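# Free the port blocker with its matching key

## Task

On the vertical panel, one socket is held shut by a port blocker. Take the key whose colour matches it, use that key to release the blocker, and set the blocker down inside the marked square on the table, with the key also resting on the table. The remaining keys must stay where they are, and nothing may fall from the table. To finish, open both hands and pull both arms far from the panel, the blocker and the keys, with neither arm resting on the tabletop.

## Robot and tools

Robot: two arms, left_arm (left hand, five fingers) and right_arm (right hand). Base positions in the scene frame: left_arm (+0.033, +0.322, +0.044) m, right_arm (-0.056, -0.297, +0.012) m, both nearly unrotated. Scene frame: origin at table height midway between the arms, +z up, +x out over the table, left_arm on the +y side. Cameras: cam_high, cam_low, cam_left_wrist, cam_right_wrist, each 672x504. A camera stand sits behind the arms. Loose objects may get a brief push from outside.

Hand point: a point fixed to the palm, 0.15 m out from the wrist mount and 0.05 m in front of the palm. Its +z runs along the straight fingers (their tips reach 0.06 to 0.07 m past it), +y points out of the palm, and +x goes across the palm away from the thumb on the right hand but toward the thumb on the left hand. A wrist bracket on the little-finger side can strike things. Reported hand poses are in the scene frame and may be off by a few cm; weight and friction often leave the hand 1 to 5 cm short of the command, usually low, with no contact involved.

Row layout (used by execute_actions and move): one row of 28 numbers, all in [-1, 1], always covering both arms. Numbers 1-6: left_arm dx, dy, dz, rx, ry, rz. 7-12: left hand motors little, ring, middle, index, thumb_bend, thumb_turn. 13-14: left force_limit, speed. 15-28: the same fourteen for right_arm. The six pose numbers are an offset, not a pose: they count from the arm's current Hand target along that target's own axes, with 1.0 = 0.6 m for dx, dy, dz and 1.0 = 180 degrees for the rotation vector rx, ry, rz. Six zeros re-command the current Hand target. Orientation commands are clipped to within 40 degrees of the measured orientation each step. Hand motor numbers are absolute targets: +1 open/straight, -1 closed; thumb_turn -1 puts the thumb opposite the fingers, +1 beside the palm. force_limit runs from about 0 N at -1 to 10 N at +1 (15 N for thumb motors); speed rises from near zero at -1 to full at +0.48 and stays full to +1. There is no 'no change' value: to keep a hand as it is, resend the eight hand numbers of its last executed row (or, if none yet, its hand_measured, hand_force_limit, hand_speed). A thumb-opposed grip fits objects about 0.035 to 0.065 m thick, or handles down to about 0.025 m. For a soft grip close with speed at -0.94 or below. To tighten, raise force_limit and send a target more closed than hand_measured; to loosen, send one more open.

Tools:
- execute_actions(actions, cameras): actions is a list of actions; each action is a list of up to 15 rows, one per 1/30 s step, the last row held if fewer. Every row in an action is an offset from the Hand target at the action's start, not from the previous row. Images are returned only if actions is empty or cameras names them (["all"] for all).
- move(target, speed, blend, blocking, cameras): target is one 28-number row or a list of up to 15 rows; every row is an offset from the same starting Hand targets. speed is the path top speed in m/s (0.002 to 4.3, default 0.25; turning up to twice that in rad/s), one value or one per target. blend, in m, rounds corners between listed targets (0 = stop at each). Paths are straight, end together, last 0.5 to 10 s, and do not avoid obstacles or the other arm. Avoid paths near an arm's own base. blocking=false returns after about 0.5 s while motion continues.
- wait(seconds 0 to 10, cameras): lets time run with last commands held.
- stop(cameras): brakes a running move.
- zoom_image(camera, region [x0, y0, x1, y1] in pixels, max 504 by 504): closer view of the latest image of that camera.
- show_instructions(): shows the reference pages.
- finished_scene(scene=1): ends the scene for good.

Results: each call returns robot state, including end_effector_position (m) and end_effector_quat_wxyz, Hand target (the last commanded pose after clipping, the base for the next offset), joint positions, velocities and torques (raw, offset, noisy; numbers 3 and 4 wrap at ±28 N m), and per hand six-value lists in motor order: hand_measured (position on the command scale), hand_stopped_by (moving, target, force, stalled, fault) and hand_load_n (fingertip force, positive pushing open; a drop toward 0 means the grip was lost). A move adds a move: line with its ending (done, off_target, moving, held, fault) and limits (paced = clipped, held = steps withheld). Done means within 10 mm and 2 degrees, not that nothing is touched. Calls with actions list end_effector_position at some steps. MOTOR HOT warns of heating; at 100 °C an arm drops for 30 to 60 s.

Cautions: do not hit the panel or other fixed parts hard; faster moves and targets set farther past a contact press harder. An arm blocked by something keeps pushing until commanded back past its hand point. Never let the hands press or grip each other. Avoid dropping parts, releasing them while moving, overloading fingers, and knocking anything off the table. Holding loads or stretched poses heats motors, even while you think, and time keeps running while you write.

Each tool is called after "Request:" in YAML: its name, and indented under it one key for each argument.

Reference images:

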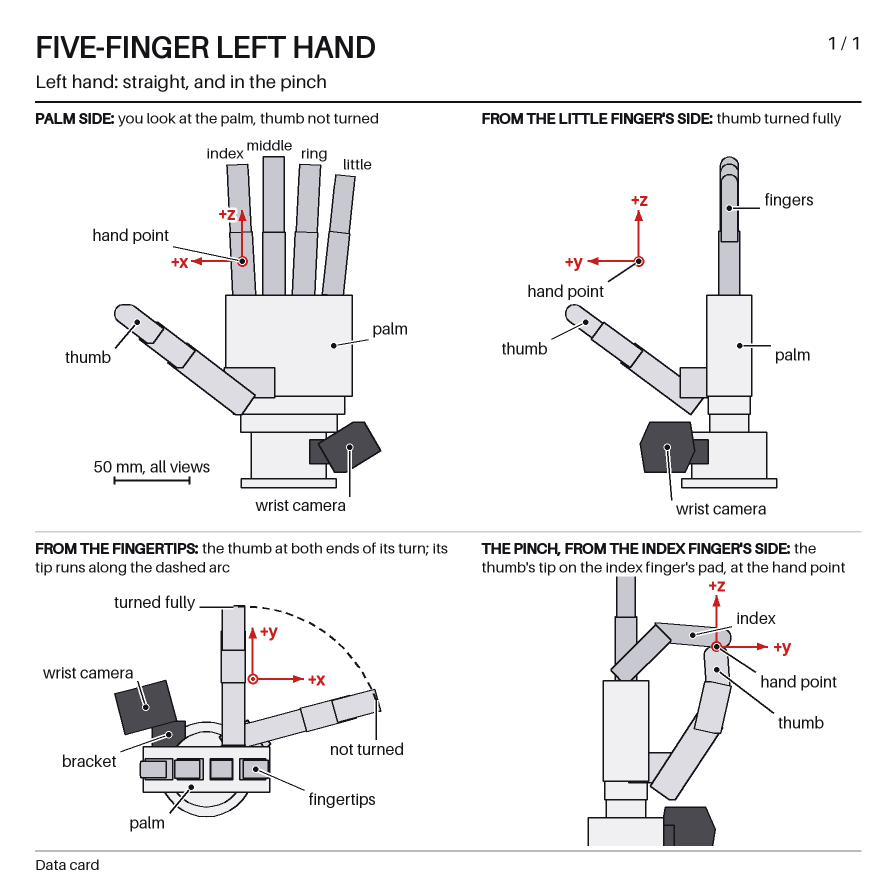

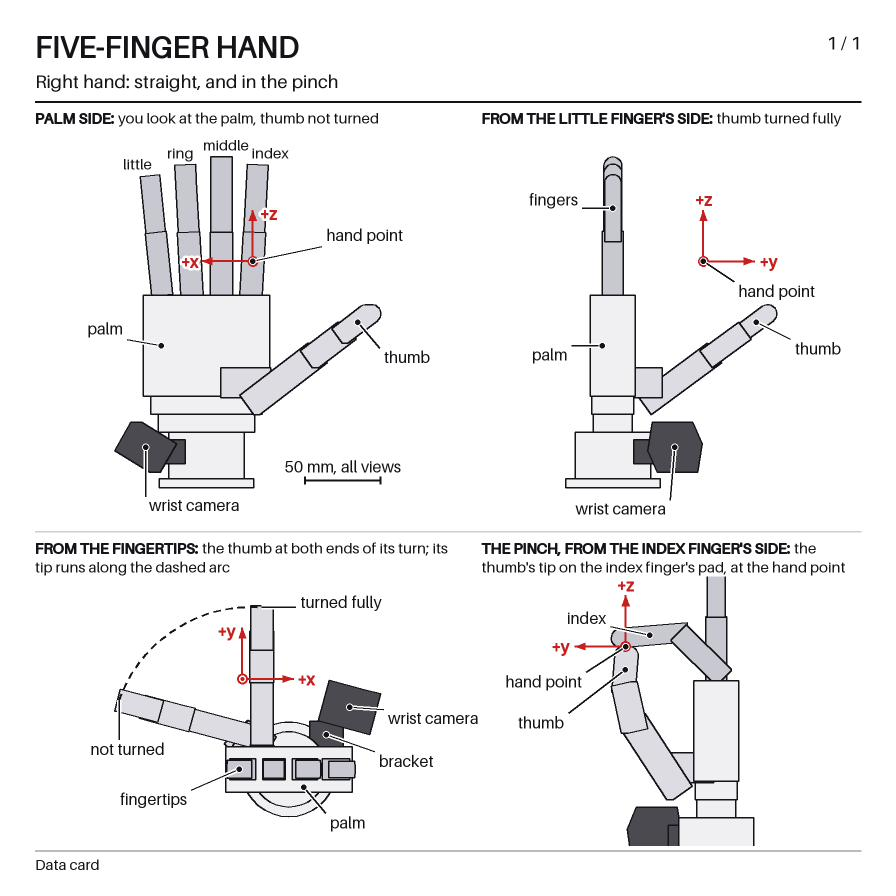

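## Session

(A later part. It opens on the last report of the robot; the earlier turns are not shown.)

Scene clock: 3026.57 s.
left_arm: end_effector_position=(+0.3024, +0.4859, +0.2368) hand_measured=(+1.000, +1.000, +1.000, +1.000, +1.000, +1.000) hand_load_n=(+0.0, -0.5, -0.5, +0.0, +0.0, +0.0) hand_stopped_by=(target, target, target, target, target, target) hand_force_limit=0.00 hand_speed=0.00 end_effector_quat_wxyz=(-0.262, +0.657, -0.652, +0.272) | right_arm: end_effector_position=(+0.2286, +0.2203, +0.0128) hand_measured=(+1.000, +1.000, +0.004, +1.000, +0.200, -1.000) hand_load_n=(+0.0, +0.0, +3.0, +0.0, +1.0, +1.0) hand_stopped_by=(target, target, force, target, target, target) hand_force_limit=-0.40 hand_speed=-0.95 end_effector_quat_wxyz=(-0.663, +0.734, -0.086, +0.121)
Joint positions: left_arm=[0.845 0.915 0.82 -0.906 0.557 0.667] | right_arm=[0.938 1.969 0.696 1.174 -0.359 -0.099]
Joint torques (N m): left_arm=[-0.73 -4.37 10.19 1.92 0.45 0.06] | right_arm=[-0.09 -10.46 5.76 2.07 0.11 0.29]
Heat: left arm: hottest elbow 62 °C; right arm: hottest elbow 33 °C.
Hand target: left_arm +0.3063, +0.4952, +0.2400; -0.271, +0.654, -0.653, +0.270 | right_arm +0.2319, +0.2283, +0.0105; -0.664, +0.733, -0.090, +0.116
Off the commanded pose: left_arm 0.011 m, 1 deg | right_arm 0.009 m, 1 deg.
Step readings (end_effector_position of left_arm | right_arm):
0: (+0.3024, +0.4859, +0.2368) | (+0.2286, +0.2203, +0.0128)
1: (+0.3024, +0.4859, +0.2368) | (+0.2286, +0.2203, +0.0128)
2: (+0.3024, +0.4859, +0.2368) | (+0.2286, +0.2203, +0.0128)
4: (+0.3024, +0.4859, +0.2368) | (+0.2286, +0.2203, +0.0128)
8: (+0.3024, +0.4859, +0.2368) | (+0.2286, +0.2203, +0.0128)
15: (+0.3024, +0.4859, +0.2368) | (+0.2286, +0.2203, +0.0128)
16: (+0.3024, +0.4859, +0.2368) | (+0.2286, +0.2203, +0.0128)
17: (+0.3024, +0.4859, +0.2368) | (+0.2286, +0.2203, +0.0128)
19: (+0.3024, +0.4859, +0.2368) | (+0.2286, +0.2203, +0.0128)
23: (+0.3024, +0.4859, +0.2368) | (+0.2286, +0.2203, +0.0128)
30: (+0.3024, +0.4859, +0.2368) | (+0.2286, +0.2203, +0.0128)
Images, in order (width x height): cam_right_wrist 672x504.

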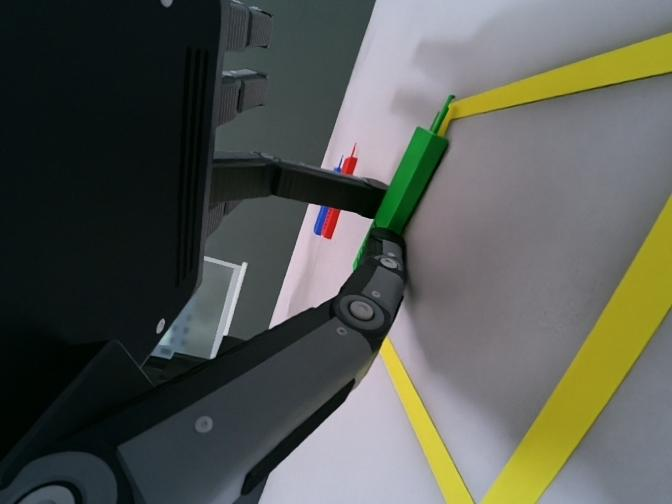

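Request:
execute_actions:
  actions:
    - [[0,0,0,0,0,0,1,1,1,1,1,1,0,0,0,0,0,0,0,0,1,1,-0.32,1,0.2,-1,-0.15,-0.96]]
    - [[0,0,0,0,0,0,1,1,1,1,1,1,0,0,0,0,0,0,0,0,1,1,-0.32,1,0.2,-1,-0.15,-0.96]]
  cameras: ["cam_right_wrist"]

Request:
zoom_image:
  camera: "cam_right_wrist"
  region: [310, 120, 510, 290]

Scene clock: 3034.60 s.
left_arm: end_effector_position=(+0.3024, +0.4859, +0.2368) hand_measured=(+1.000, +1.000, +1.000, +1.000, +1.000, +1.000) hand_load_n=(+0.0, +0.0, +0.0, +0.0, +0.0, -0.5) hand_stopped_by=(target, target, target, target, target, target) hand_force_limit=0.00 hand_speed=0.00 end_effector_quat_wxyz=(-0.262, +0.657, -0.652, +0.272) | right_arm: end_effector_position=(+0.2291, +0.2208, +0.0133) hand_measured=(+1.000, +1.000, -0.002, +1.000, +0.200, -1.000) hand_load_n=(+0.0, +0.0, +2.5, +0.0, +1.0, +0.0) hand_stopped_by=(target, target, force, target, target, target) hand_force_limit=-0.15 hand_speed=-0.96 end_effector_quat_wxyz=(-0.663, +0.734, -0.086, +0.121)
Joint positions: left_arm=[0.845 0.915 0.82 -0.906 0.557 0.667] | right_arm=[0.938 1.969 0.698 1.174 -0.359 -0.099]
Joint torques (N m): left_arm=[-0.79 -4.31 10.24 1.89 0.44 0.06] | right_arm=[-0.15 -10.58 5.67 2.09 0.11 0.29]
Heat: left arm: hottest elbow 62 °C; right arm: hottest elbow 33 °C.
Hand target: left_arm +0.3063, +0.4952, +0.2400; -0.271, +0.654, -0.653, +0.270 | right_arm +0.2319, +0.2283, +0.0104; -0.664, +0.733, -0.090, +0.117
Off the commanded pose: left_arm 0.011 m, 1 deg | right_arm 0.009 m, 1 deg.
Step readings (end_effector_position of left_arm | right_arm):
0: (+0.3024, +0.4859, +0.2368) | (+0.2286, +0.2203, +0.0128)
1: (+0.3024, +0.4859, +0.2368) | (+0.2286, +0.2203, +0.0128)
2: (+0.3024, +0.4859, +0.2368) | (+0.2286, +0.2203, +0.0128)
4: (+0.3024, +0.4859, +0.2368) | (+0.2286, +0.2203, +0.0128)
8: (+0.3024, +0.4859, +0.2368) | (+0.2291, +0.2208, +0.0133)
15: (+0.3024, +0.4859, +0.2368) | (+0.2291, +0.2208, +0.0133)
16: (+0.3024, +0.4859, +0.2368) | (+0.2291, +0.2208, +0.0133)
17: (+0.3024, +0.4859, +0.2368) | (+0.2291, +0.2208, +0.0133)
19: (+0.3024, +0.4859, +0.2368) | (+0.2291, +0.2208, +0.0133)
23: (+0.3024, +0.4859, +0.2368) | (+0.2291, +0.2208, +0.0133)
30: (+0.3024, +0.4859, +0.2368) | (+0.2291, +0.2208, +0.0133)
Images, in order (width x height): cam_right_wrist 672x504.

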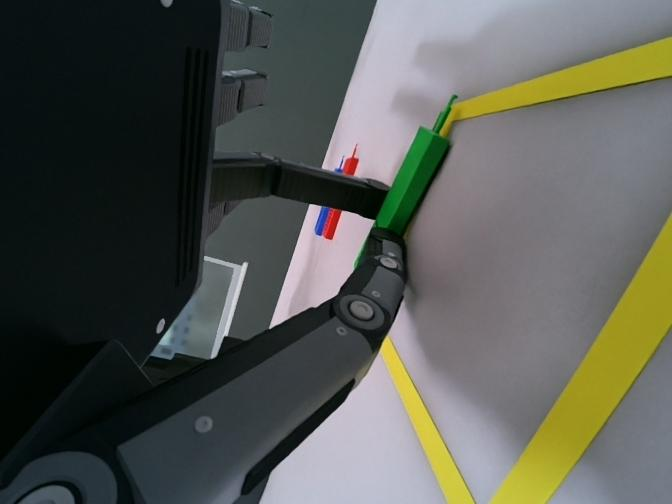

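Scaled by 2.520 from the camera's 672x504 image, which has a finer 960x720 frame.

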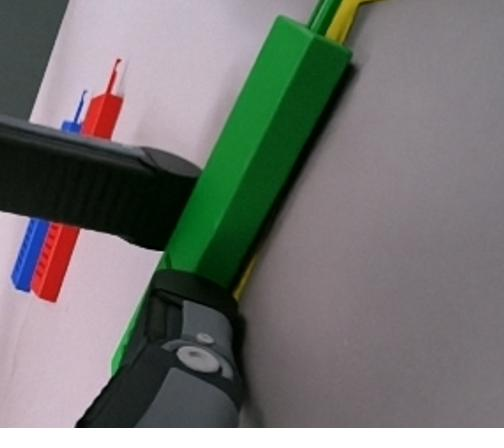

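Request:
move:
  target: [0,0,0,0,0,0,1,1,1,1,1,1,0,0,0.0022,-0.0457,-0.0121,0,0,0,1,1,-0.32,1,0.2,-1,-0.15,-0.96]
  speed: 0.03
  cameras: ["cam_right_wrist","cam_left_wrist"]

Request:
zoom_image:
  camera: "cam_right_wrist"
  region: [310, 120, 510, 290]

Scene clock: 3065.53 s.
left_arm: end_effector_position=(+0.3024, +0.4859, +0.2368) hand_measured=(+1.000, +1.000, +1.000, +1.000, +1.000, +1.000) hand_load_n=(+0.0, +0.0, +0.0, -0.5, +0.0, +0.0) hand_stopped_by=(target, target, target, target, target, target) hand_force_limit=0.00 hand_speed=0.00 end_effector_quat_wxyz=(-0.262, +0.657, -0.652, +0.272) | right_arm: end_effector_position=(+0.2303, +0.2224, +0.0345) hand_measured=(+1.000, +1.000, -0.002, +1.000, +0.200, -1.000) hand_load_n=(+0.0, +0.0, +0.0, +0.0, +0.0, +0.0) hand_stopped_by=(target, target, force, target, target, target) hand_force_limit=-0.15 hand_speed=-0.96 end_effector_quat_wxyz=(-0.663, +0.734, -0.086, +0.121)
Joint positions: left_arm=[0.845 0.915 0.82 -0.906 0.557 0.667] | right_arm=[0.938 1.903 0.698 1.106 -0.359 -0.099]
Joint torques (N m): left_arm=[-0.67 -4.31 10.21 1.94 0.44 0.05] | right_arm=[-0.56 -12.28 4.66 1.87 -0.06 0.28]
Heat: left arm: hottest elbow 62 °C; right arm: hottest elbow 33 °C.
Hand target: left_arm +0.3063, +0.4952, +0.2400; -0.271, +0.654, -0.653, +0.270 | right_arm +0.2304, +0.2238, +0.0385; -0.664, +0.733, -0.090, +0.117
Off the commanded pose: left_arm 0.011 m, 1 deg | right_arm 0.004 m, 1 deg.
move: off_target (left_arm)
Images, in order (width x height): cam_left_wrist 672x504, cam_right_wrist 672x504.

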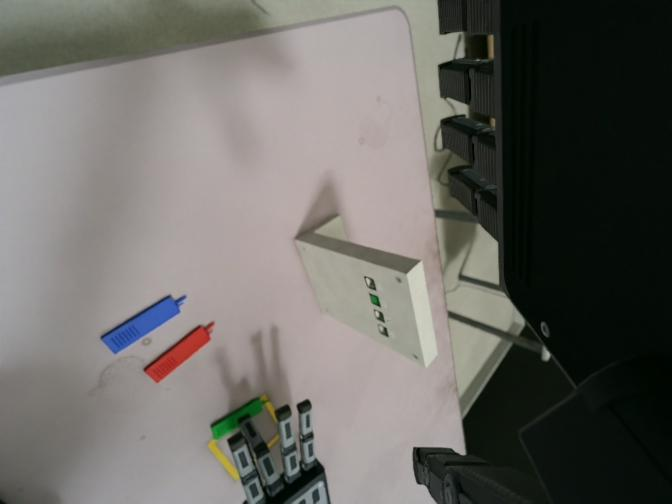

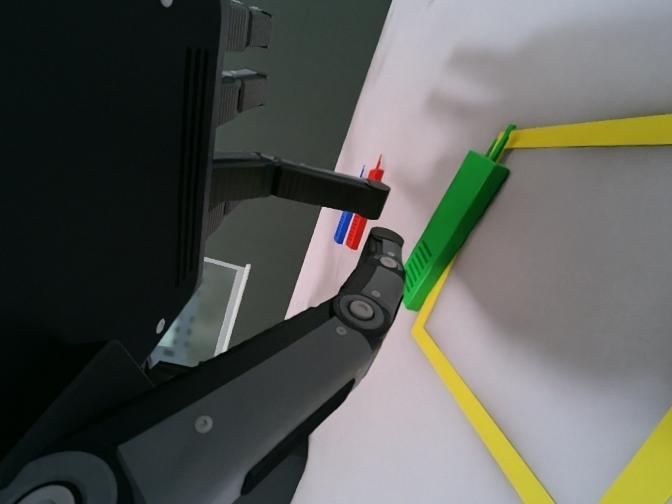

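Scaled by 2.520 from the camera's 672x504 image, which has a finer 960x720 frame.

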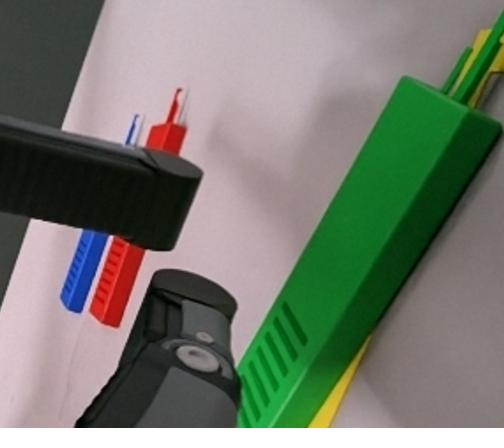

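Request:
zoom_image:
  camera: "cam_right_wrist"
  region: [400, 110, 530, 320]

Scaled by 2.400 from the camera's 672x504 image, which has a finer 960x720 frame.

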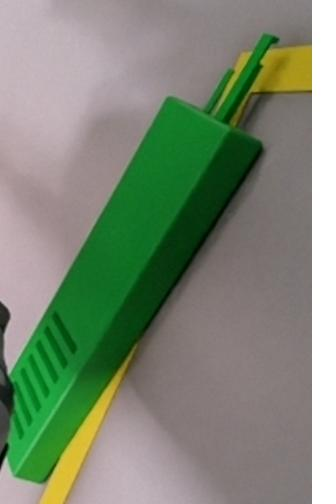

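Request:
move:
  target: [0,0,0,0,0,0,1,1,1,1,1,1,0,0,-0.0058,0.0257,-0.1282,-0.0183,-0.001,-0.0722,1,1,0.0,0.0,0.2,-1,0.0,-0.5]
  speed: 0.08
  cameras: ["cam_right_wrist"]

Scene clock: 3398.70 s.
left_arm: end_effector_position=(+0.3024, +0.4859, +0.2368) hand_measured=(+1.000, +1.000, +1.000, +1.000, +1.000, +1.000) hand_load_n=(+0.0, +0.0, +0.0, -0.5, +0.0, +0.0) hand_stopped_by=(target, target, target, target, target, target) hand_force_limit=0.00 hand_speed=0.00 end_effector_quat_wxyz=(-0.262, +0.657, -0.652, +0.272) | right_arm: end_effector_position=(+0.2017, +0.1535, +0.0264) hand_measured=(+1.000, +1.000, +0.000, +0.000, +0.200, -1.000) hand_load_n=(+0.0, +0.0, +0.0, +0.0, +0.0, +0.0) hand_stopped_by=(target, target, target, target, target, target) hand_force_limit=0.00 hand_speed=-0.50 end_effector_quat_wxyz=(-0.625, +0.760, -0.014, +0.178)
Joint positions: left_arm=[0.845 0.915 0.82 -0.906 0.557 0.667] | right_arm=[0.922 1.773 0.499 1.106 -0.372 -0.322]
Joint torques (N m): left_arm=[-0.79 -4.37 10.24 1.89 0.43 0.06] | right_arm=[-1.2 -10.05 3.45 2.5 -0.15 -0.03]
Heat: left arm: hottest elbow 63 °C; right arm: hottest elbow 31 °C.
Hand target: left_arm +0.3063, +0.4952, +0.2400; -0.271, +0.654, -0.653, +0.270 | right_arm +0.2050, +0.1500, +0.0300; -0.625, +0.758, -0.009, +0.187
Off the commanded pose: left_arm 0.011 m, 1 deg | right_arm 0.006 m, 1 deg.
move: off_target (left_arm)
Images, in order (width x height): cam_right_wrist 672x504.

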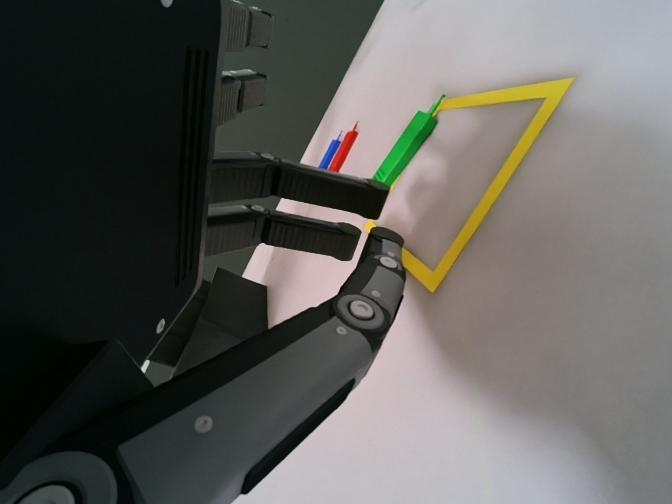

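Request:
move:
  target: [0,0,0,0,0,0,1,1,1,1,1,1,0,0,-0.005,0.0174,0.0027,0,0,0,1,1,0.0,0.0,0.2,-1,0.0,-0.5]
  speed: 0.04

Request:
move:
  target: [0,0,0,0,0,0,1,1,1,1,1,1,0,0,-0.0009,0.0032,0.0005,0,0,0,1,1,0.0,0.0,0.2,-1,0.0,-0.5]
  speed: 0.03
  cameras: ["cam_right_wrist"]

Scene clock: 3406.23 s.
left_arm: end_effector_position=(+0.3024, +0.4859, +0.2368) hand_measured=(+1.000, +1.000, +1.000, +1.000, +1.000, +1.000) hand_load_n=(+0.0, +0.0, +0.0, +0.0, +0.0, -0.5) hand_stopped_by=(target, target, target, target, target, target) hand_force_limit=0.00 hand_speed=0.00 end_effector_quat_wxyz=(-0.262, +0.657, -0.652, +0.272) | right_arm: end_effector_position=(+0.2019, +0.1538, +0.0226) hand_measured=(+1.000, +1.000, +0.000, +0.000, +0.200, -1.000) hand_load_n=(+0.0, +0.0, +0.0, +0.0, +0.5, +0.0) hand_stopped_by=(target, target, target, target, target, target) hand_force_limit=0.00 hand_speed=-0.50 end_effector_quat_wxyz=(-0.626, +0.758, -0.013, +0.180)
Joint positions: left_arm=[0.845 0.915 0.82 -0.906 0.557 0.667] | right_arm=[0.922 1.793 0.499 1.132 -0.372 -0.322]
Joint torques (N m): left_arm=[-0.73 -4.31 10.22 1.95 0.44 0.06] | right_arm=[-1.2 -8.41 3.43 3.12 -0.15 -0.03]
Heat: left arm: hottest elbow 63 °C; right arm: hottest shoulder 31 °C.
Hand target: left_arm +0.3063, +0.4952, +0.2400; -0.271, +0.654, -0.653, +0.270 | right_arm +0.2050, +0.1500, +0.0191; -0.625, +0.758, -0.009, +0.187
Off the commanded pose: left_arm 0.011 m, 1 deg | right_arm 0.006 m, 1 deg.
move: off_target (left_arm)

Scene clock: 3407.00 s.
left_arm: end_effector_position=(+0.3024, +0.4859, +0.2368) hand_measured=(+1.000, +1.000, +1.000, +1.000, +1.000, +1.000) hand_load_n=(+0.0, +0.0, +0.0, +0.0, +0.0, +0.0) hand_stopped_by=(target, target, target, target, target, target) hand_force_limit=0.00 hand_speed=0.00 end_effector_quat_wxyz=(-0.262, +0.657, -0.652, +0.272) | right_arm: end_effector_position=(+0.2019, +0.1537, +0.0207) hand_measured=(+1.000, +1.000, +0.000, +0.000, +0.200, -1.000) hand_load_n=(+0.0, +0.0, +0.0, +0.0, +0.5, +0.0) hand_stopped_by=(target, target, target, target, target, target) hand_force_limit=0.00 hand_speed=-0.50 end_effector_quat_wxyz=(-0.626, +0.758, -0.013, +0.180)
Joint positions: left_arm=[0.845 0.915 0.82 -0.906 0.557 0.667] | right_arm=[0.922 1.8 0.499 1.139 -0.372 -0.322]
Joint torques (N m): left_arm=[-0.62 -4.42 10.22 1.95 0.46 0.05] | right_arm=[-1.2 -8.35 3.4 3.14 -0.15 -0.04]
Heat: left arm: hottest elbow 63 °C; right arm: hottest shoulder 31 °C.
Hand target: left_arm +0.3063, +0.4952, +0.2400; -0.271, +0.654, -0.653, +0.270 | right_arm +0.2050, +0.1500, +0.0169; -0.625, +0.758, -0.009, +0.187
Off the commanded pose: left_arm 0.011 m, 1 deg | right_arm 0.006 m, 1 deg.
move: off_target (left_arm)
Images, in order (width x height): cam_right_wrist 672x504.

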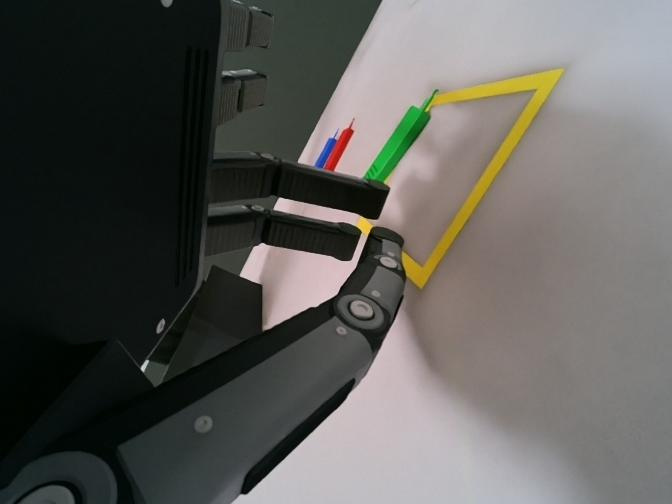

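Request:
move:
  target: [0,0,0,0,0,0,1,1,1,1,1,1,0,0,-0.0027,0.0095,0.0015,0,0,0,1,1,0.0,0.0,0.2,-1,0.0,-0.5]
  speed: 0.03

Request:
move:
  target: [0,0,0,0,0,0,1,1,1,1,1,1,0,0,-0.0009,0.0032,0.0005,0,0,0,1,1,0.0,0.0,0.2,-1,0.0,-0.5]
  speed: 0.03
  cameras: ["cam_right_wrist"]

Request:
zoom_image:
  camera: "cam_right_wrist"
  region: [310, 150, 440, 290]

Scene clock: 3412.90 s.
left_arm: end_effector_position=(+0.3024, +0.4859, +0.2368) hand_measured=(+1.000, +1.000, +1.000, +1.000, +1.000, +1.000) hand_load_n=(+0.0, +0.0, +0.0, +0.0, +0.0, -0.5) hand_stopped_by=(target, target, target, target, target, target) hand_force_limit=0.00 hand_speed=0.00 end_effector_quat_wxyz=(-0.262, +0.657, -0.652, +0.272) | right_arm: end_effector_position=(+0.2015, +0.1533, +0.0142) hand_measured=(+1.000, +1.000, +0.000, +0.000, +0.200, -1.000) hand_load_n=(+0.0, +0.0, +0.0, +0.0, +0.0, +0.0) hand_stopped_by=(target, target, target, target, target, target) hand_force_limit=0.00 hand_speed=-0.50 end_effector_quat_wxyz=(-0.626, +0.759, -0.013, +0.180)
Joint positions: left_arm=[0.845 0.915 0.82 -0.906 0.557 0.667] | right_arm=[0.922 1.825 0.499 1.162 -0.372 -0.322]
Joint torques (N m): left_arm=[-0.73 -4.37 10.24 1.94 0.45 0.06] | right_arm=[-1.2 -8.53 3.34 3.15 -0.15 -0.04]
Heat: left arm: hottest elbow 63 °C; right arm: hottest elbow 31 °C.
Hand target: left_arm +0.3063, +0.4952, +0.2400; -0.271, +0.654, -0.653, +0.270 | right_arm +0.2050, +0.1500, +0.0110; -0.625, +0.758, -0.009, +0.187
Off the commanded pose: left_arm 0.011 m, 1 deg | right_arm 0.006 m, 1 deg.
move: off_target (left_arm)

Scene clock: 3413.67 s.
left_arm: end_effector_position=(+0.3024, +0.4859, +0.2368) hand_measured=(+1.000, +1.000, +1.000, +1.000, +1.000, +1.000) hand_load_n=(+0.0, +0.0, +0.0, +0.0, +0.0, +0.0) hand_stopped_by=(target, target, target, target, target, target) hand_force_limit=0.00 hand_speed=0.00 end_effector_quat_wxyz=(-0.262, +0.657, -0.652, +0.272) | right_arm: end_effector_position=(+0.2014, +0.1531, +0.0120) hand_measured=(+1.000, +1.000, +0.000, +0.000, +0.200, -1.000) hand_load_n=(+0.0, +0.0, +0.0, +0.0, +0.5, +0.0) hand_stopped_by=(target, target, target, target, target, target) hand_force_limit=0.00 hand_speed=-0.50 end_effector_quat_wxyz=(-0.626, +0.759, -0.013, +0.180)
Joint positions: left_arm=[0.845 0.915 0.82 -0.906 0.557 0.667] | right_arm=[0.922 1.833 0.499 1.169 -0.372 -0.322]
Joint torques (N m): left_arm=[-0.67 -4.31 10.22 1.89 0.45 0.05] | right_arm=[-1.2 -8.53 3.32 3.11 -0.15 -0.04]
Heat: left arm: hottest elbow 63 °C; right arm: hottest elbow 31 °C.
Hand target: left_arm +0.3063, +0.4952, +0.2400; -0.271, +0.654, -0.653, +0.270 | right_arm +0.2050, +0.1500, +0.0089; -0.625, +0.758, -0.009, +0.187
Off the commanded pose: left_arm 0.011 m, 1 deg | right_arm 0.006 m, 1 deg.
move: off_target (left_arm)
Images, in order (width x height): cam_right_wrist 672x504.

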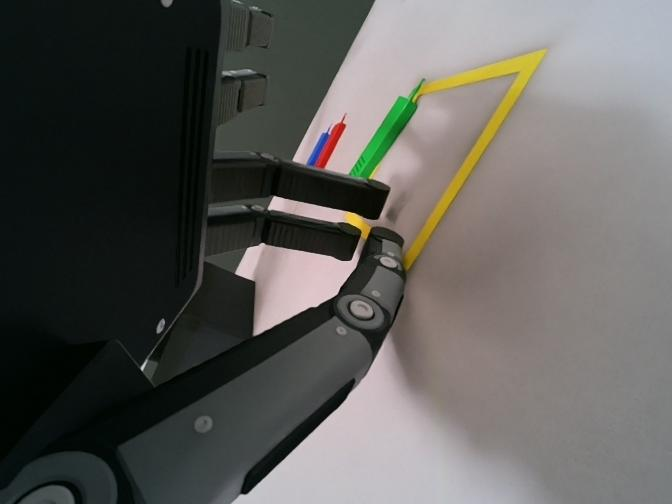

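Scaled by 3.600 from the camera's 672x504 image, which has a finer 960x720 frame.

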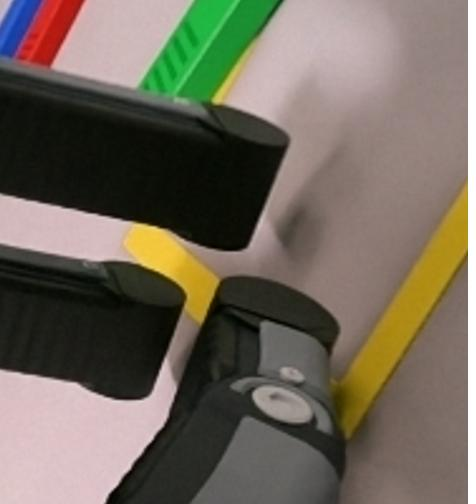

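Request:
move:
  target: [0,0,0,0,0,0,1,1,1,1,1,1,0,0,-0.0009,0.0032,0.0005,0,0,0,1,1,0.0,0.0,0.2,-1,0.0,-0.5]
  speed: 0.03

Request:
move:
  target: [0,0,0,0,0,0,1,1,1,1,1,1,0,0,-0.0009,0.0032,0.0005,0,0,0,1,1,0.0,0.0,0.2,-1,0.0,-0.5]
  speed: 0.03
  cameras: ["cam_right_wrist"]

Request:
zoom_image:
  camera: "cam_right_wrist"
  region: [310, 150, 440, 290]

Scene clock: 3420.37 s.
left_arm: end_effector_position=(+0.3024, +0.4859, +0.2368) hand_measured=(+1.000, +1.000, +1.000, +1.000, +1.000, +1.000) hand_load_n=(+0.0, +0.0, +0.0, +0.0, +0.0, +0.0) hand_stopped_by=(target, target, target, target, target, target) hand_force_limit=0.00 hand_speed=0.00 end_effector_quat_wxyz=(-0.262, +0.657, -0.652, +0.272) | right_arm: end_effector_position=(+0.2012, +0.1529, +0.0099) hand_measured=(+1.000, +1.000, +0.000, +0.000, +0.200, -1.000) hand_load_n=(-0.5, +0.0, +0.0, +0.0, +0.0, +0.0) hand_stopped_by=(target, target, target, target, target, target) hand_force_limit=0.00 hand_speed=-0.50 end_effector_quat_wxyz=(-0.626, +0.759, -0.013, +0.179)
Joint positions: left_arm=[0.845 0.915 0.82 -0.906 0.557 0.667] | right_arm=[0.922 1.841 0.499 1.177 -0.372 -0.322]
Joint torques (N m): left_arm=[-0.67 -4.37 10.24 1.89 0.44 0.06] | right_arm=[-1.2 -8.59 3.32 3.08 -0.15 -0.04]
Heat: left arm: hottest elbow 63 °C; right arm: hottest elbow 31 °C.
Hand target: left_arm +0.3063, +0.4952, +0.2400; -0.271, +0.654, -0.653, +0.270 | right_arm +0.2050, +0.1500, +0.0070; -0.625, +0.758, -0.009, +0.187
Off the commanded pose: left_arm 0.011 m, 1 deg | right_arm 0.006 m, 1 deg.
move: off_target (left_arm)

Scene clock: 3421.13 s.
left_arm: end_effector_position=(+0.3024, +0.4859, +0.2368) hand_measured=(+1.000, +1.000, +1.000, +1.000, +1.000, +1.000) hand_load_n=(+0.0, +0.0, +0.0, +0.0, +0.0, -0.5) hand_stopped_by=(target, target, target, target, target, target) hand_force_limit=0.00 hand_speed=0.00 end_effector_quat_wxyz=(-0.262, +0.657, -0.652, +0.272) | right_arm: end_effector_position=(+0.2013, +0.1531, +0.0093) hand_measured=(+1.000, +1.000, +0.000, +0.000, +0.200, -1.000) hand_load_n=(+0.0, +0.0, +0.0, +0.0, -0.5, +0.0) hand_stopped_by=(target, target, target, target, target, target) hand_force_limit=0.00 hand_speed=-0.50 end_effector_quat_wxyz=(-0.627, +0.758, -0.013, +0.180)
Joint positions: left_arm=[0.845 0.915 0.82 -0.906 0.557 0.667] | right_arm=[0.922 1.847 0.499 1.187 -0.373 -0.322]
Joint torques (N m): left_arm=[-0.73 -4.31 10.22 1.91 0.43 0.06] | right_arm=[-1.2 -8.59 3.32 3.1 -0.13 -0.04]
Heat: left arm: hottest elbow 63 °C; right arm: hottest elbow 31 °C.
Hand target: left_arm +0.3063, +0.4952, +0.2400; -0.271, +0.654, -0.653, +0.270 | right_arm +0.2050, +0.1500, +0.0048; -0.625, +0.758, -0.009, +0.187
Off the commanded pose: left_arm 0.011 m, 1 deg | right_arm 0.007 m, 1 deg.
move: off_target (left_arm)
Images, in order (width x height): cam_right_wrist 672x504.

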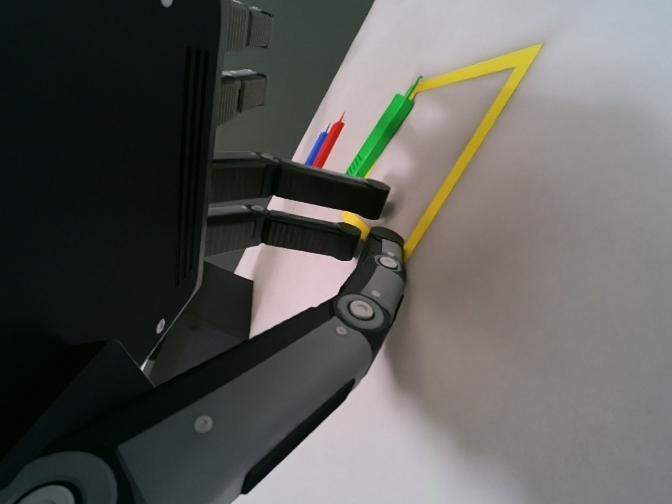

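Scaled by 3.600 from the camera's 672x504 image, which has a finer 960x720 frame.

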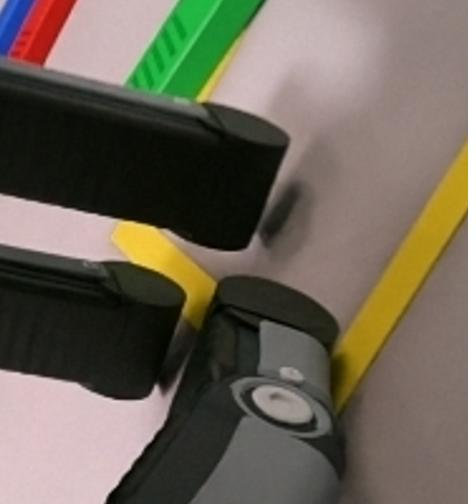

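Request:
move:
  target: [0,0,0,0,0,0,1,1,1,1,1,1,0,0,-0.0013,0.0047,0.0008,0,0,0,1,1,0.0,0.0,0.2,-1,0.0,-0.5]
  speed: 0.03
  cameras: ["cam_right_wrist"]

Request:
zoom_image:
  camera: "cam_right_wrist"
  region: [310, 150, 440, 290]

Scene clock: 3427.57 s.
left_arm: end_effector_position=(+0.3024, +0.4859, +0.2368) hand_measured=(+1.000, +1.000, +1.000, +1.000, +1.000, +1.000) hand_load_n=(+0.0, +0.0, +0.0, +0.0, -0.5, +0.0) hand_stopped_by=(target, target, target, target, target, target) hand_force_limit=0.00 hand_speed=0.00 end_effector_quat_wxyz=(-0.262, +0.657, -0.652, +0.272) | right_arm: end_effector_position=(+0.2014, +0.1536, +0.0090) hand_measured=(+1.000, +1.000, +0.000, +0.000, +0.200, -1.000) hand_load_n=(+0.0, +0.0, +0.0, +0.0, -1.0, +0.0) hand_stopped_by=(target, target, target, target, target, target) hand_force_limit=0.00 hand_speed=-0.50 end_effector_quat_wxyz=(-0.629, +0.756, -0.011, +0.181)
Joint positions: left_arm=[0.845 0.915 0.82 -0.906 0.557 0.667] | right_arm=[0.922 1.855 0.499 1.202 -0.374 -0.322]
Joint torques (N m): left_arm=[-0.73 -4.37 10.22 1.94 0.44 0.06] | right_arm=[-1.26 -8.18 3.34 2.92 -0.09 -0.04]
Heat: left arm: hottest elbow 63 °C; right arm: hottest elbow 31 °C.
Hand target: left_arm +0.3063, +0.4952, +0.2400; -0.271, +0.654, -0.653, +0.270 | right_arm +0.2050, +0.1500, +0.0018; -0.625, +0.758, -0.009, +0.187
Off the commanded pose: left_arm 0.011 m, 1 deg | right_arm 0.009 m, 1 deg.
move: off_target (left_arm)
Images, in order (width x height): cam_right_wrist 672x504.

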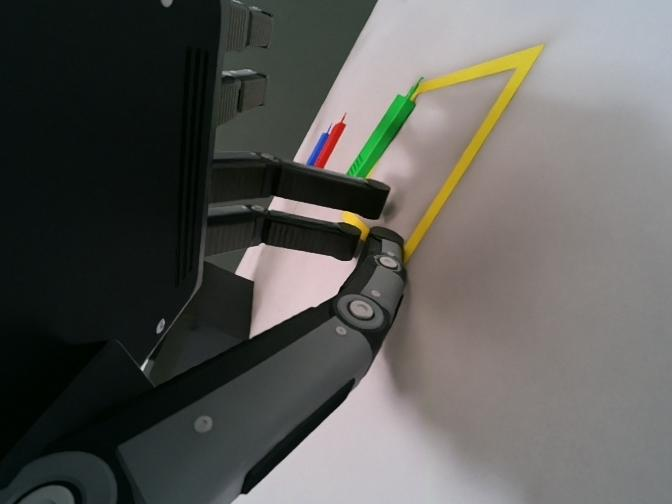

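Scaled by 3.600 from the camera's 672x504 image, which has a finer 960x720 frame.

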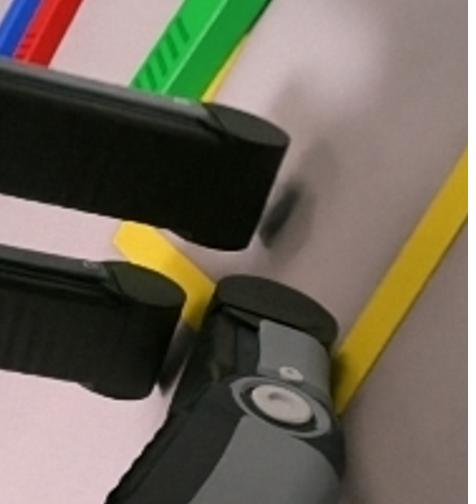

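Request:
move:
  target:
    - [0,0,0,0,0,0,1,1,1,1,1,1,0,0,0.0136,-0.0475,-0.0075,0,0,0,1,1,0.0,0.0,0.2,-1,0.0,-0.5]
    - [0,0,0,0,0,0,1,1,1,1,1,1,0,0,0.0299,-0.0646,0.0953,-0.0151,0.0164,0.003,1,1,0.3,0.3,0.2,-1,0.0,-0.5]
  speed: 0.08
  cameras: ["cam_right_wrist","cam_left_wrist"]

Request:
zoom_image:
  camera: "cam_right_wrist"
  region: [330, 100, 530, 300]

Request:
zoom_image:
  camera: "cam_left_wrist"
  region: [190, 380, 310, 480]

Scene clock: 3471.17 s.
left_arm: end_effector_position=(+0.3024, +0.4859, +0.2368) hand_measured=(+1.000, +1.000, +1.000, +1.000, +1.000, +1.000) hand_load_n=(+0.0, +0.0, +0.0, +0.0, +0.0, +0.0) hand_stopped_by=(target, target, target, target, target, target) hand_force_limit=0.00 hand_speed=0.00 end_effector_quat_wxyz=(-0.262, +0.657, -0.652, +0.272) | right_arm: end_effector_position=(+0.2258, +0.1960, +0.0333) hand_measured=(+1.000, +1.000, +0.300, +0.300, +0.200, -1.000) hand_load_n=(-0.5, +0.0, +0.0, +0.0, +0.0, +0.0) hand_stopped_by=(target, target, target, target, target, target) hand_force_limit=0.00 hand_speed=-0.50 end_effector_quat_wxyz=(-0.605, +0.769, -0.037, +0.203)
Joint positions: left_arm=[0.845 0.915 0.82 -0.906 0.557 0.667] | right_arm=[0.977 1.783 0.628 0.963 -0.243 -0.322]
Joint torques (N m): left_arm=[-0.73 -4.37 10.25 1.91 0.45 0.06] | right_arm=[0.21 -9.35 7.08 1.94 0.07 0.11]
Heat: left arm: hottest elbow 63 °C; right arm: hottest elbow 31 °C.
Hand target: left_arm +0.3063, +0.4952, +0.2400; -0.271, +0.654, -0.653, +0.270 | right_arm +0.2300, +0.2080, +0.0352; -0.608, +0.767, -0.033, +0.203
Off the commanded pose: left_arm 0.011 m, 1 deg | right_arm 0.013 m, 1 deg.
move: off_target (left_arm, right_arm); target 2's new numbers were sent with right_arm's hand 0.013 m and 0 deg from that target
Images, in order (width x height): cam_left_wrist 672x504, cam_right_wrist 672x504.

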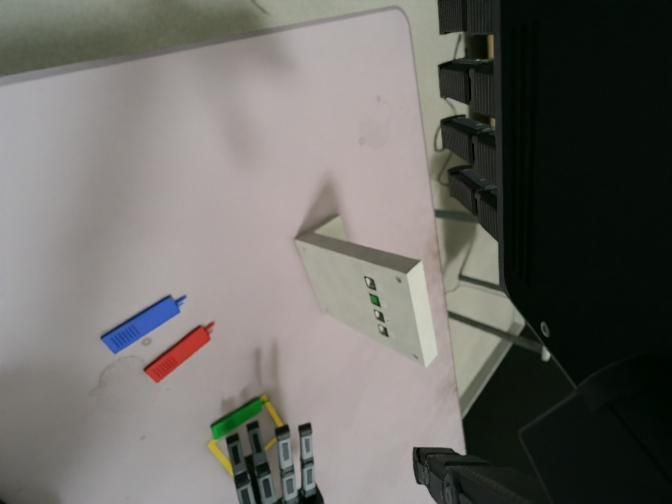

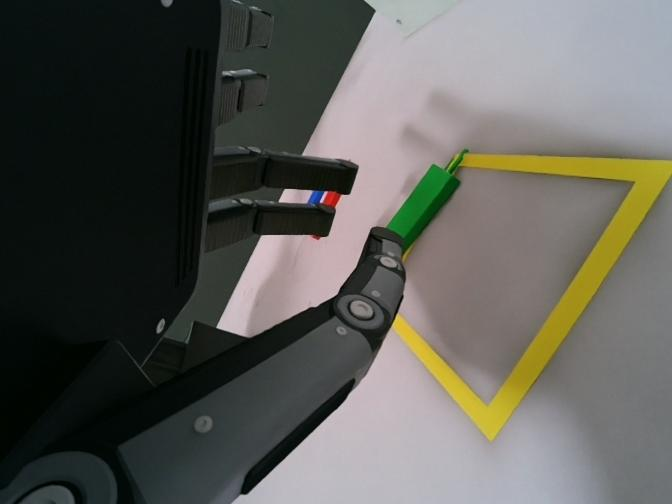

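Scaled by 2.520 from the camera's 672x504 image, which has a finer 960x720 frame.

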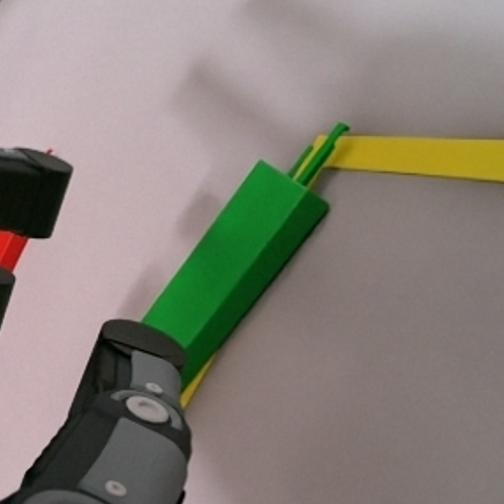

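Scaled by 4.200 from the camera's 672x504 image, which has a finer 960x720 frame.

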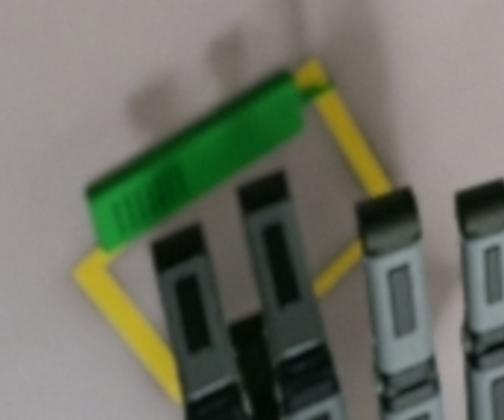

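Request:
move:
  target: [0,0,0,0,0,0,1,1,1,1,1,1,0,0,-0.0128,0.0273,0.0225,0,0,0,1,1,0.3,0.3,0.2,-1,0.0,-0.5]
  speed: 0.05
  cameras: ["cam_right_wrist"]

Request:
zoom_image:
  camera: "cam_right_wrist"
  region: [320, 120, 500, 290]

Scene clock: 3496.07 s.
left_arm: end_effector_position=(+0.3024, +0.4859, +0.2368) hand_measured=(+1.000, +1.000, +1.000, +1.000, +1.000, +1.000) hand_load_n=(+0.0, +0.0, +0.0, +0.0, +0.0, +0.0) hand_stopped_by=(target, target, target, target, target, target) hand_force_limit=0.00 hand_speed=0.00 end_effector_quat_wxyz=(-0.262, +0.657, -0.652, +0.272) | right_arm: end_effector_position=(+0.2264, +0.2044, +0.0093) hand_measured=(+1.000, +1.000, +0.300, +0.300, +0.200, -1.000) hand_load_n=(+0.0, +0.0, +0.0, +0.0, -0.5, +0.0) hand_stopped_by=(target, target, target, target, target, target) hand_force_limit=0.00 hand_speed=-0.50 end_effector_quat_wxyz=(-0.597, +0.777, -0.038, +0.198)
Joint positions: left_arm=[0.845 0.915 0.82 -0.906 0.557 0.667] | right_arm=[0.989 1.856 0.657 0.983 -0.231 -0.322]
Joint torques (N m): left_arm=[-0.67 -4.25 10.22 1.87 0.44 0.04] | right_arm=[0.32 -9.76 6.6 3.11 0.1 0.14]
Heat: left arm: hottest elbow 63 °C; right arm: hottest elbow 33 °C.
Hand target: left_arm +0.3063, +0.4952, +0.2400; -0.271, +0.654, -0.653, +0.270 | right_arm +0.2310, +0.2185, +0.0153; -0.608, +0.767, -0.033, +0.203
Off the commanded pose: left_arm 0.011 m, 1 deg | right_arm 0.016 m, 2 deg.
move: off_target (left_arm, right_arm)
Images, in order (width x height): cam_right_wrist 672x504.

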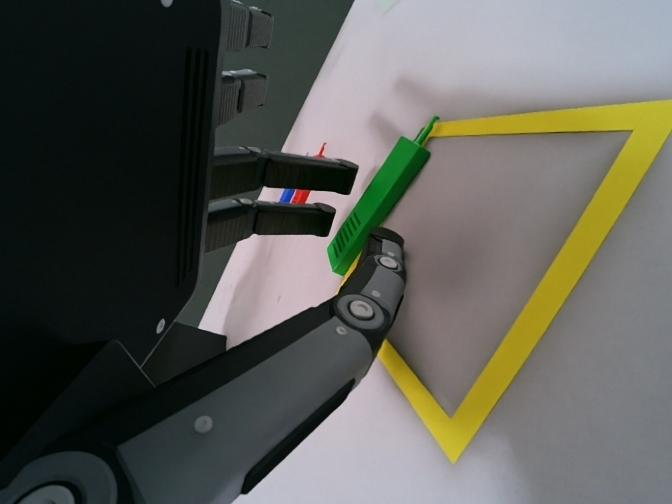

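Scaled by 2.800 from the camera's 672x504 image, which has a finer 960x720 frame.

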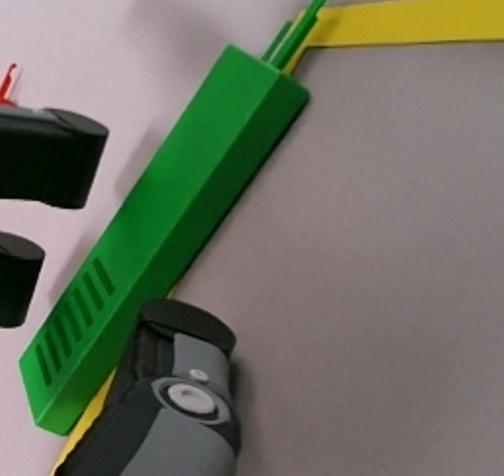

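Request:
move:
  target: [0,0,0,0,0,0,1,1,1,1,1,1,0,0,0.0015,-0.0048,0.0186,0,0,0,1,1,0.3,0.3,0.2,-1,0.0,-0.5]
  speed: 0.03
  cameras: ["cam_right_wrist"]

Request:
zoom_image:
  camera: "cam_right_wrist"
  region: [320, 120, 500, 290]

Scene clock: 3507.63 s.
left_arm: end_effector_position=(+0.3024, +0.4859, +0.2368) hand_measured=(+1.000, +1.000, +1.000, +1.000, +1.000, +1.000) hand_load_n=(+0.0, +0.0, +0.0, +0.0, +0.0, -0.5) hand_stopped_by=(target, target, target, target, target, target) hand_force_limit=0.00 hand_speed=0.00 end_effector_quat_wxyz=(-0.262, +0.657, -0.652, +0.272) | right_arm: end_effector_position=(+0.2320, +0.2166, +0.0139) hand_measured=(+1.000, +1.000, +0.300, +0.300, +0.200, -1.000) hand_load_n=(+0.0, +0.0, +0.0, +0.0, +0.0, +0.0) hand_stopped_by=(target, target, target, target, target, target) hand_force_limit=0.00 hand_speed=-0.50 end_effector_quat_wxyz=(-0.603, +0.771, -0.036, +0.203)
Joint positions: left_arm=[0.845 0.915 0.82 -0.906 0.557 0.667] | right_arm=[0.995 1.87 0.689 0.983 -0.225 -0.322]
Joint torques (N m): left_arm=[-0.67 -4.31 10.22 1.88 0.45 0.05] | right_arm=[0.26 -10.52 6.78 2.32 0.09 0.15]
Heat: left arm: hottest elbow 63 °C; right arm: hottest elbow 33 °C.
Hand target: left_arm +0.3063, +0.4952, +0.2400; -0.271, +0.654, -0.653, +0.270 | right_arm +0.2353, +0.2292, +0.0163; -0.608, +0.767, -0.033, +0.203
Off the commanded pose: left_arm 0.011 m, 1 deg | right_arm 0.013 m, 1 deg.
move: off_target (left_arm, right_arm)
Images, in order (width x height): cam_right_wrist 672x504.

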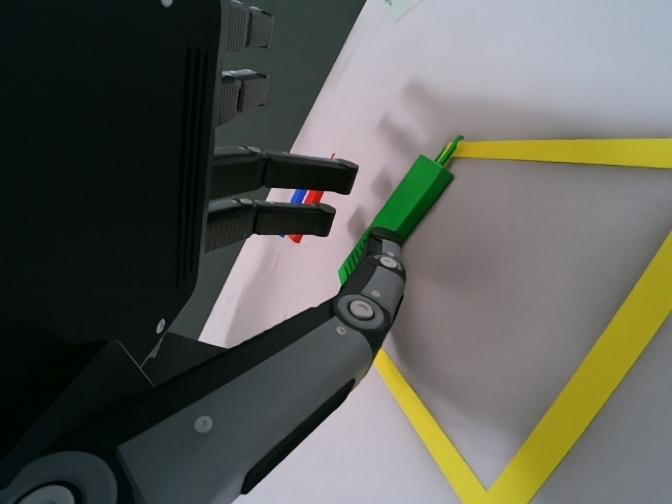

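Scaled by 2.800 from the camera's 672x504 image, which has a finer 960x720 frame.

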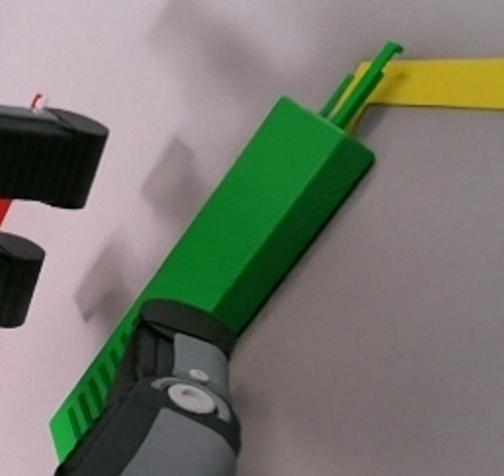

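Request:
move:
  target: [0,0,0,0,0,0,1,1,1,1,1,1,0,0,-0.0027,0.009,-0.005,0,0,0,1,1,0.3,0.3,0.2,-1,0.0,-0.5]
  speed: 0.03
  cameras: ["cam_right_wrist"]

Request:
zoom_image:
  camera: "cam_right_wrist"
  region: [320, 120, 500, 290]

Scene clock: 3521.27 s.
left_arm: end_effector_position=(+0.3024, +0.4859, +0.2368) hand_measured=(+1.000, +1.000, +1.000, +1.000, +1.000, +1.000) hand_load_n=(+0.0, +0.0, +0.0, +0.0, +0.0, +0.0) hand_stopped_by=(target, target, target, target, target, target) hand_force_limit=0.00 hand_speed=0.00 end_effector_quat_wxyz=(-0.262, +0.657, -0.652, +0.272) | right_arm: end_effector_position=(+0.2314, +0.2158, +0.0093) hand_measured=(+1.000, +1.000, +0.300, +0.300, +0.200, -1.000) hand_load_n=(+0.0, +0.0, +0.0, +0.0, -0.5, +0.0) hand_stopped_by=(target, target, target, target, target, target) hand_force_limit=0.00 hand_speed=-0.50 end_effector_quat_wxyz=(-0.600, +0.773, -0.037, +0.201)
Joint positions: left_arm=[0.845 0.915 0.82 -0.906 0.557 0.667] | right_arm=[0.995 1.878 0.689 0.984 -0.225 -0.322]
Joint torques (N m): left_arm=[-0.73 -4.25 10.22 1.94 0.45 0.07] | right_arm=[0.15 -10.11 6.02 3.07 0.01 0.15]
Heat: left arm: hottest elbow 63 °C; right arm: hottest elbow 34 °C.
Hand target: left_arm +0.3063, +0.4952, +0.2400; -0.271, +0.654, -0.653, +0.270 | right_arm +0.2338, +0.2256, +0.0112; -0.608, +0.767, -0.033, +0.203
Off the commanded pose: left_arm 0.011 m, 1 deg | right_arm 0.010 m, 1 deg.
move: off_target (left_arm)
Images, in order (width x height): cam_right_wrist 672x504.

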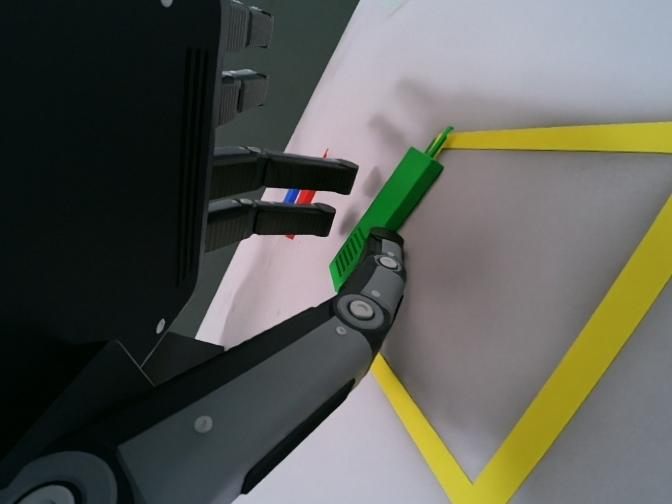

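Scaled by 2.800 from the camera's 672x504 image, which has a finer 960x720 frame.

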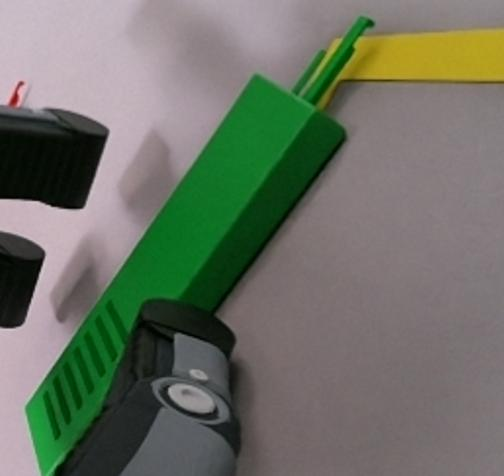

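Request:
execute_actions:
  actions:
    - [[0,0,0,0,0,0,1,1,1,1,1,1,0,0,-0.0045,0.0158,0.003,0,0,0,1,1,0.08,0.08,0.2,-1,-0.6,-0.7]]
    - [[0,0,0,0,0,0,1,1,1,1,1,1,0,0,0,0,0,0,0,0,1,1,0.08,0.08,0.2,-1,-0.6,-0.7]]
  cameras: ["cam_right_wrist"]

Request:
zoom_image:
  camera: "cam_right_wrist"
  region: [320, 120, 500, 290]

Scene clock: 3531.07 s.
left_arm: end_effector_position=(+0.3024, +0.4859, +0.2368) hand_measured=(+1.000, +1.000, +1.000, +1.000, +1.000, +1.000) hand_load_n=(+0.0, +0.0, +0.0, -0.5, +0.0, +0.0) hand_stopped_by=(target, target, target, target, target, target) hand_force_limit=0.00 hand_speed=0.00 end_effector_quat_wxyz=(-0.262, +0.657, -0.652, +0.272) | right_arm: end_effector_position=(+0.2327, +0.2177, +0.0086) hand_measured=(+1.000, +1.000, +0.080, +0.080, +0.200, -1.000) hand_load_n=(+0.0, +0.0, +0.0, +0.0, -2.0, -0.5) hand_stopped_by=(target, target, target, target, target, target) hand_force_limit=-0.60 hand_speed=-0.70 end_effector_quat_wxyz=(-0.607, +0.767, -0.035, +0.206)
Joint positions: left_arm=[0.845 0.915 0.82 -0.906 0.557 0.667] | right_arm=[0.995 1.898 0.689 1.025 -0.225 -0.322]
Joint torques (N m): left_arm=[-0.79 -4.25 10.21 1.96 0.45 0.06] | right_arm=[0.09 -9.23 6.01 2.62 0 0.14]
Heat: left arm: hottest elbow 63 °C; right arm: hottest elbow 34 °C.
Hand target: left_arm +0.3063, +0.4952, +0.2400; -0.271, +0.654, -0.653, +0.270 | right_arm +0.2338, +0.2256, +0.0013; -0.608, +0.767, -0.033, +0.203
Off the commanded pose: left_arm 0.011 m, 1 deg | right_arm 0.011 m, 0 deg.
Step readings (end_effector_position of left_arm | right_arm):
0: (+0.3024, +0.4859, +0.2368) | (+0.2314, +0.2158, +0.0093)
1: (+0.3024, +0.4859, +0.2368) | (+0.2314, +0.2158, +0.0092)
2: (+0.3024, +0.4859, +0.2368) | (+0.2315, +0.2160, +0.0092)
4: (+0.3024, +0.4859, +0.2368) | (+0.2319, +0.2165, +0.0085)
8: (+0.3024, +0.4859, +0.2368) | (+0.2325, +0.2174, +0.0086)
15: (+0.3024, +0.4859, +0.2368) | (+0.2326, +0.2177, +0.0085)
16: (+0.3024, +0.4859, +0.2368) | (+0.2326, +0.2177, +0.0085)
17: (+0.3024, +0.4859, +0.2368) | (+0.2326, +0.2177, +0.0085)
19: (+0.3024, +0.4859, +0.2368) | (+0.2326, +0.2177, +0.0085)
23: (+0.3024, +0.4859, +0.2368) | (+0.2327, +0.2177, +0.0086)
30: (+0.3024, +0.4859, +0.2368) | (+0.2327, +0.2177, +0.0086)
Images, in order (width x height): cam_right_wrist 672x504.

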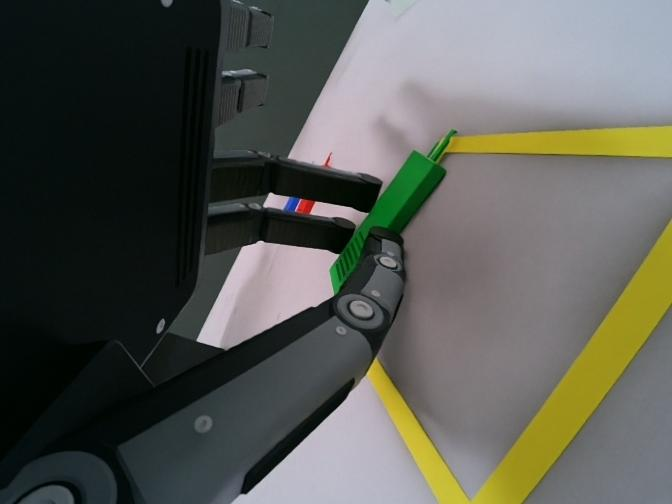

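Scaled by 2.800 from the camera's 672x504 image, which has a finer 960x720 frame.

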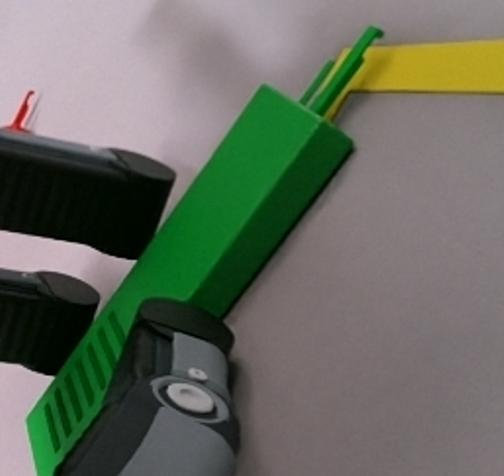

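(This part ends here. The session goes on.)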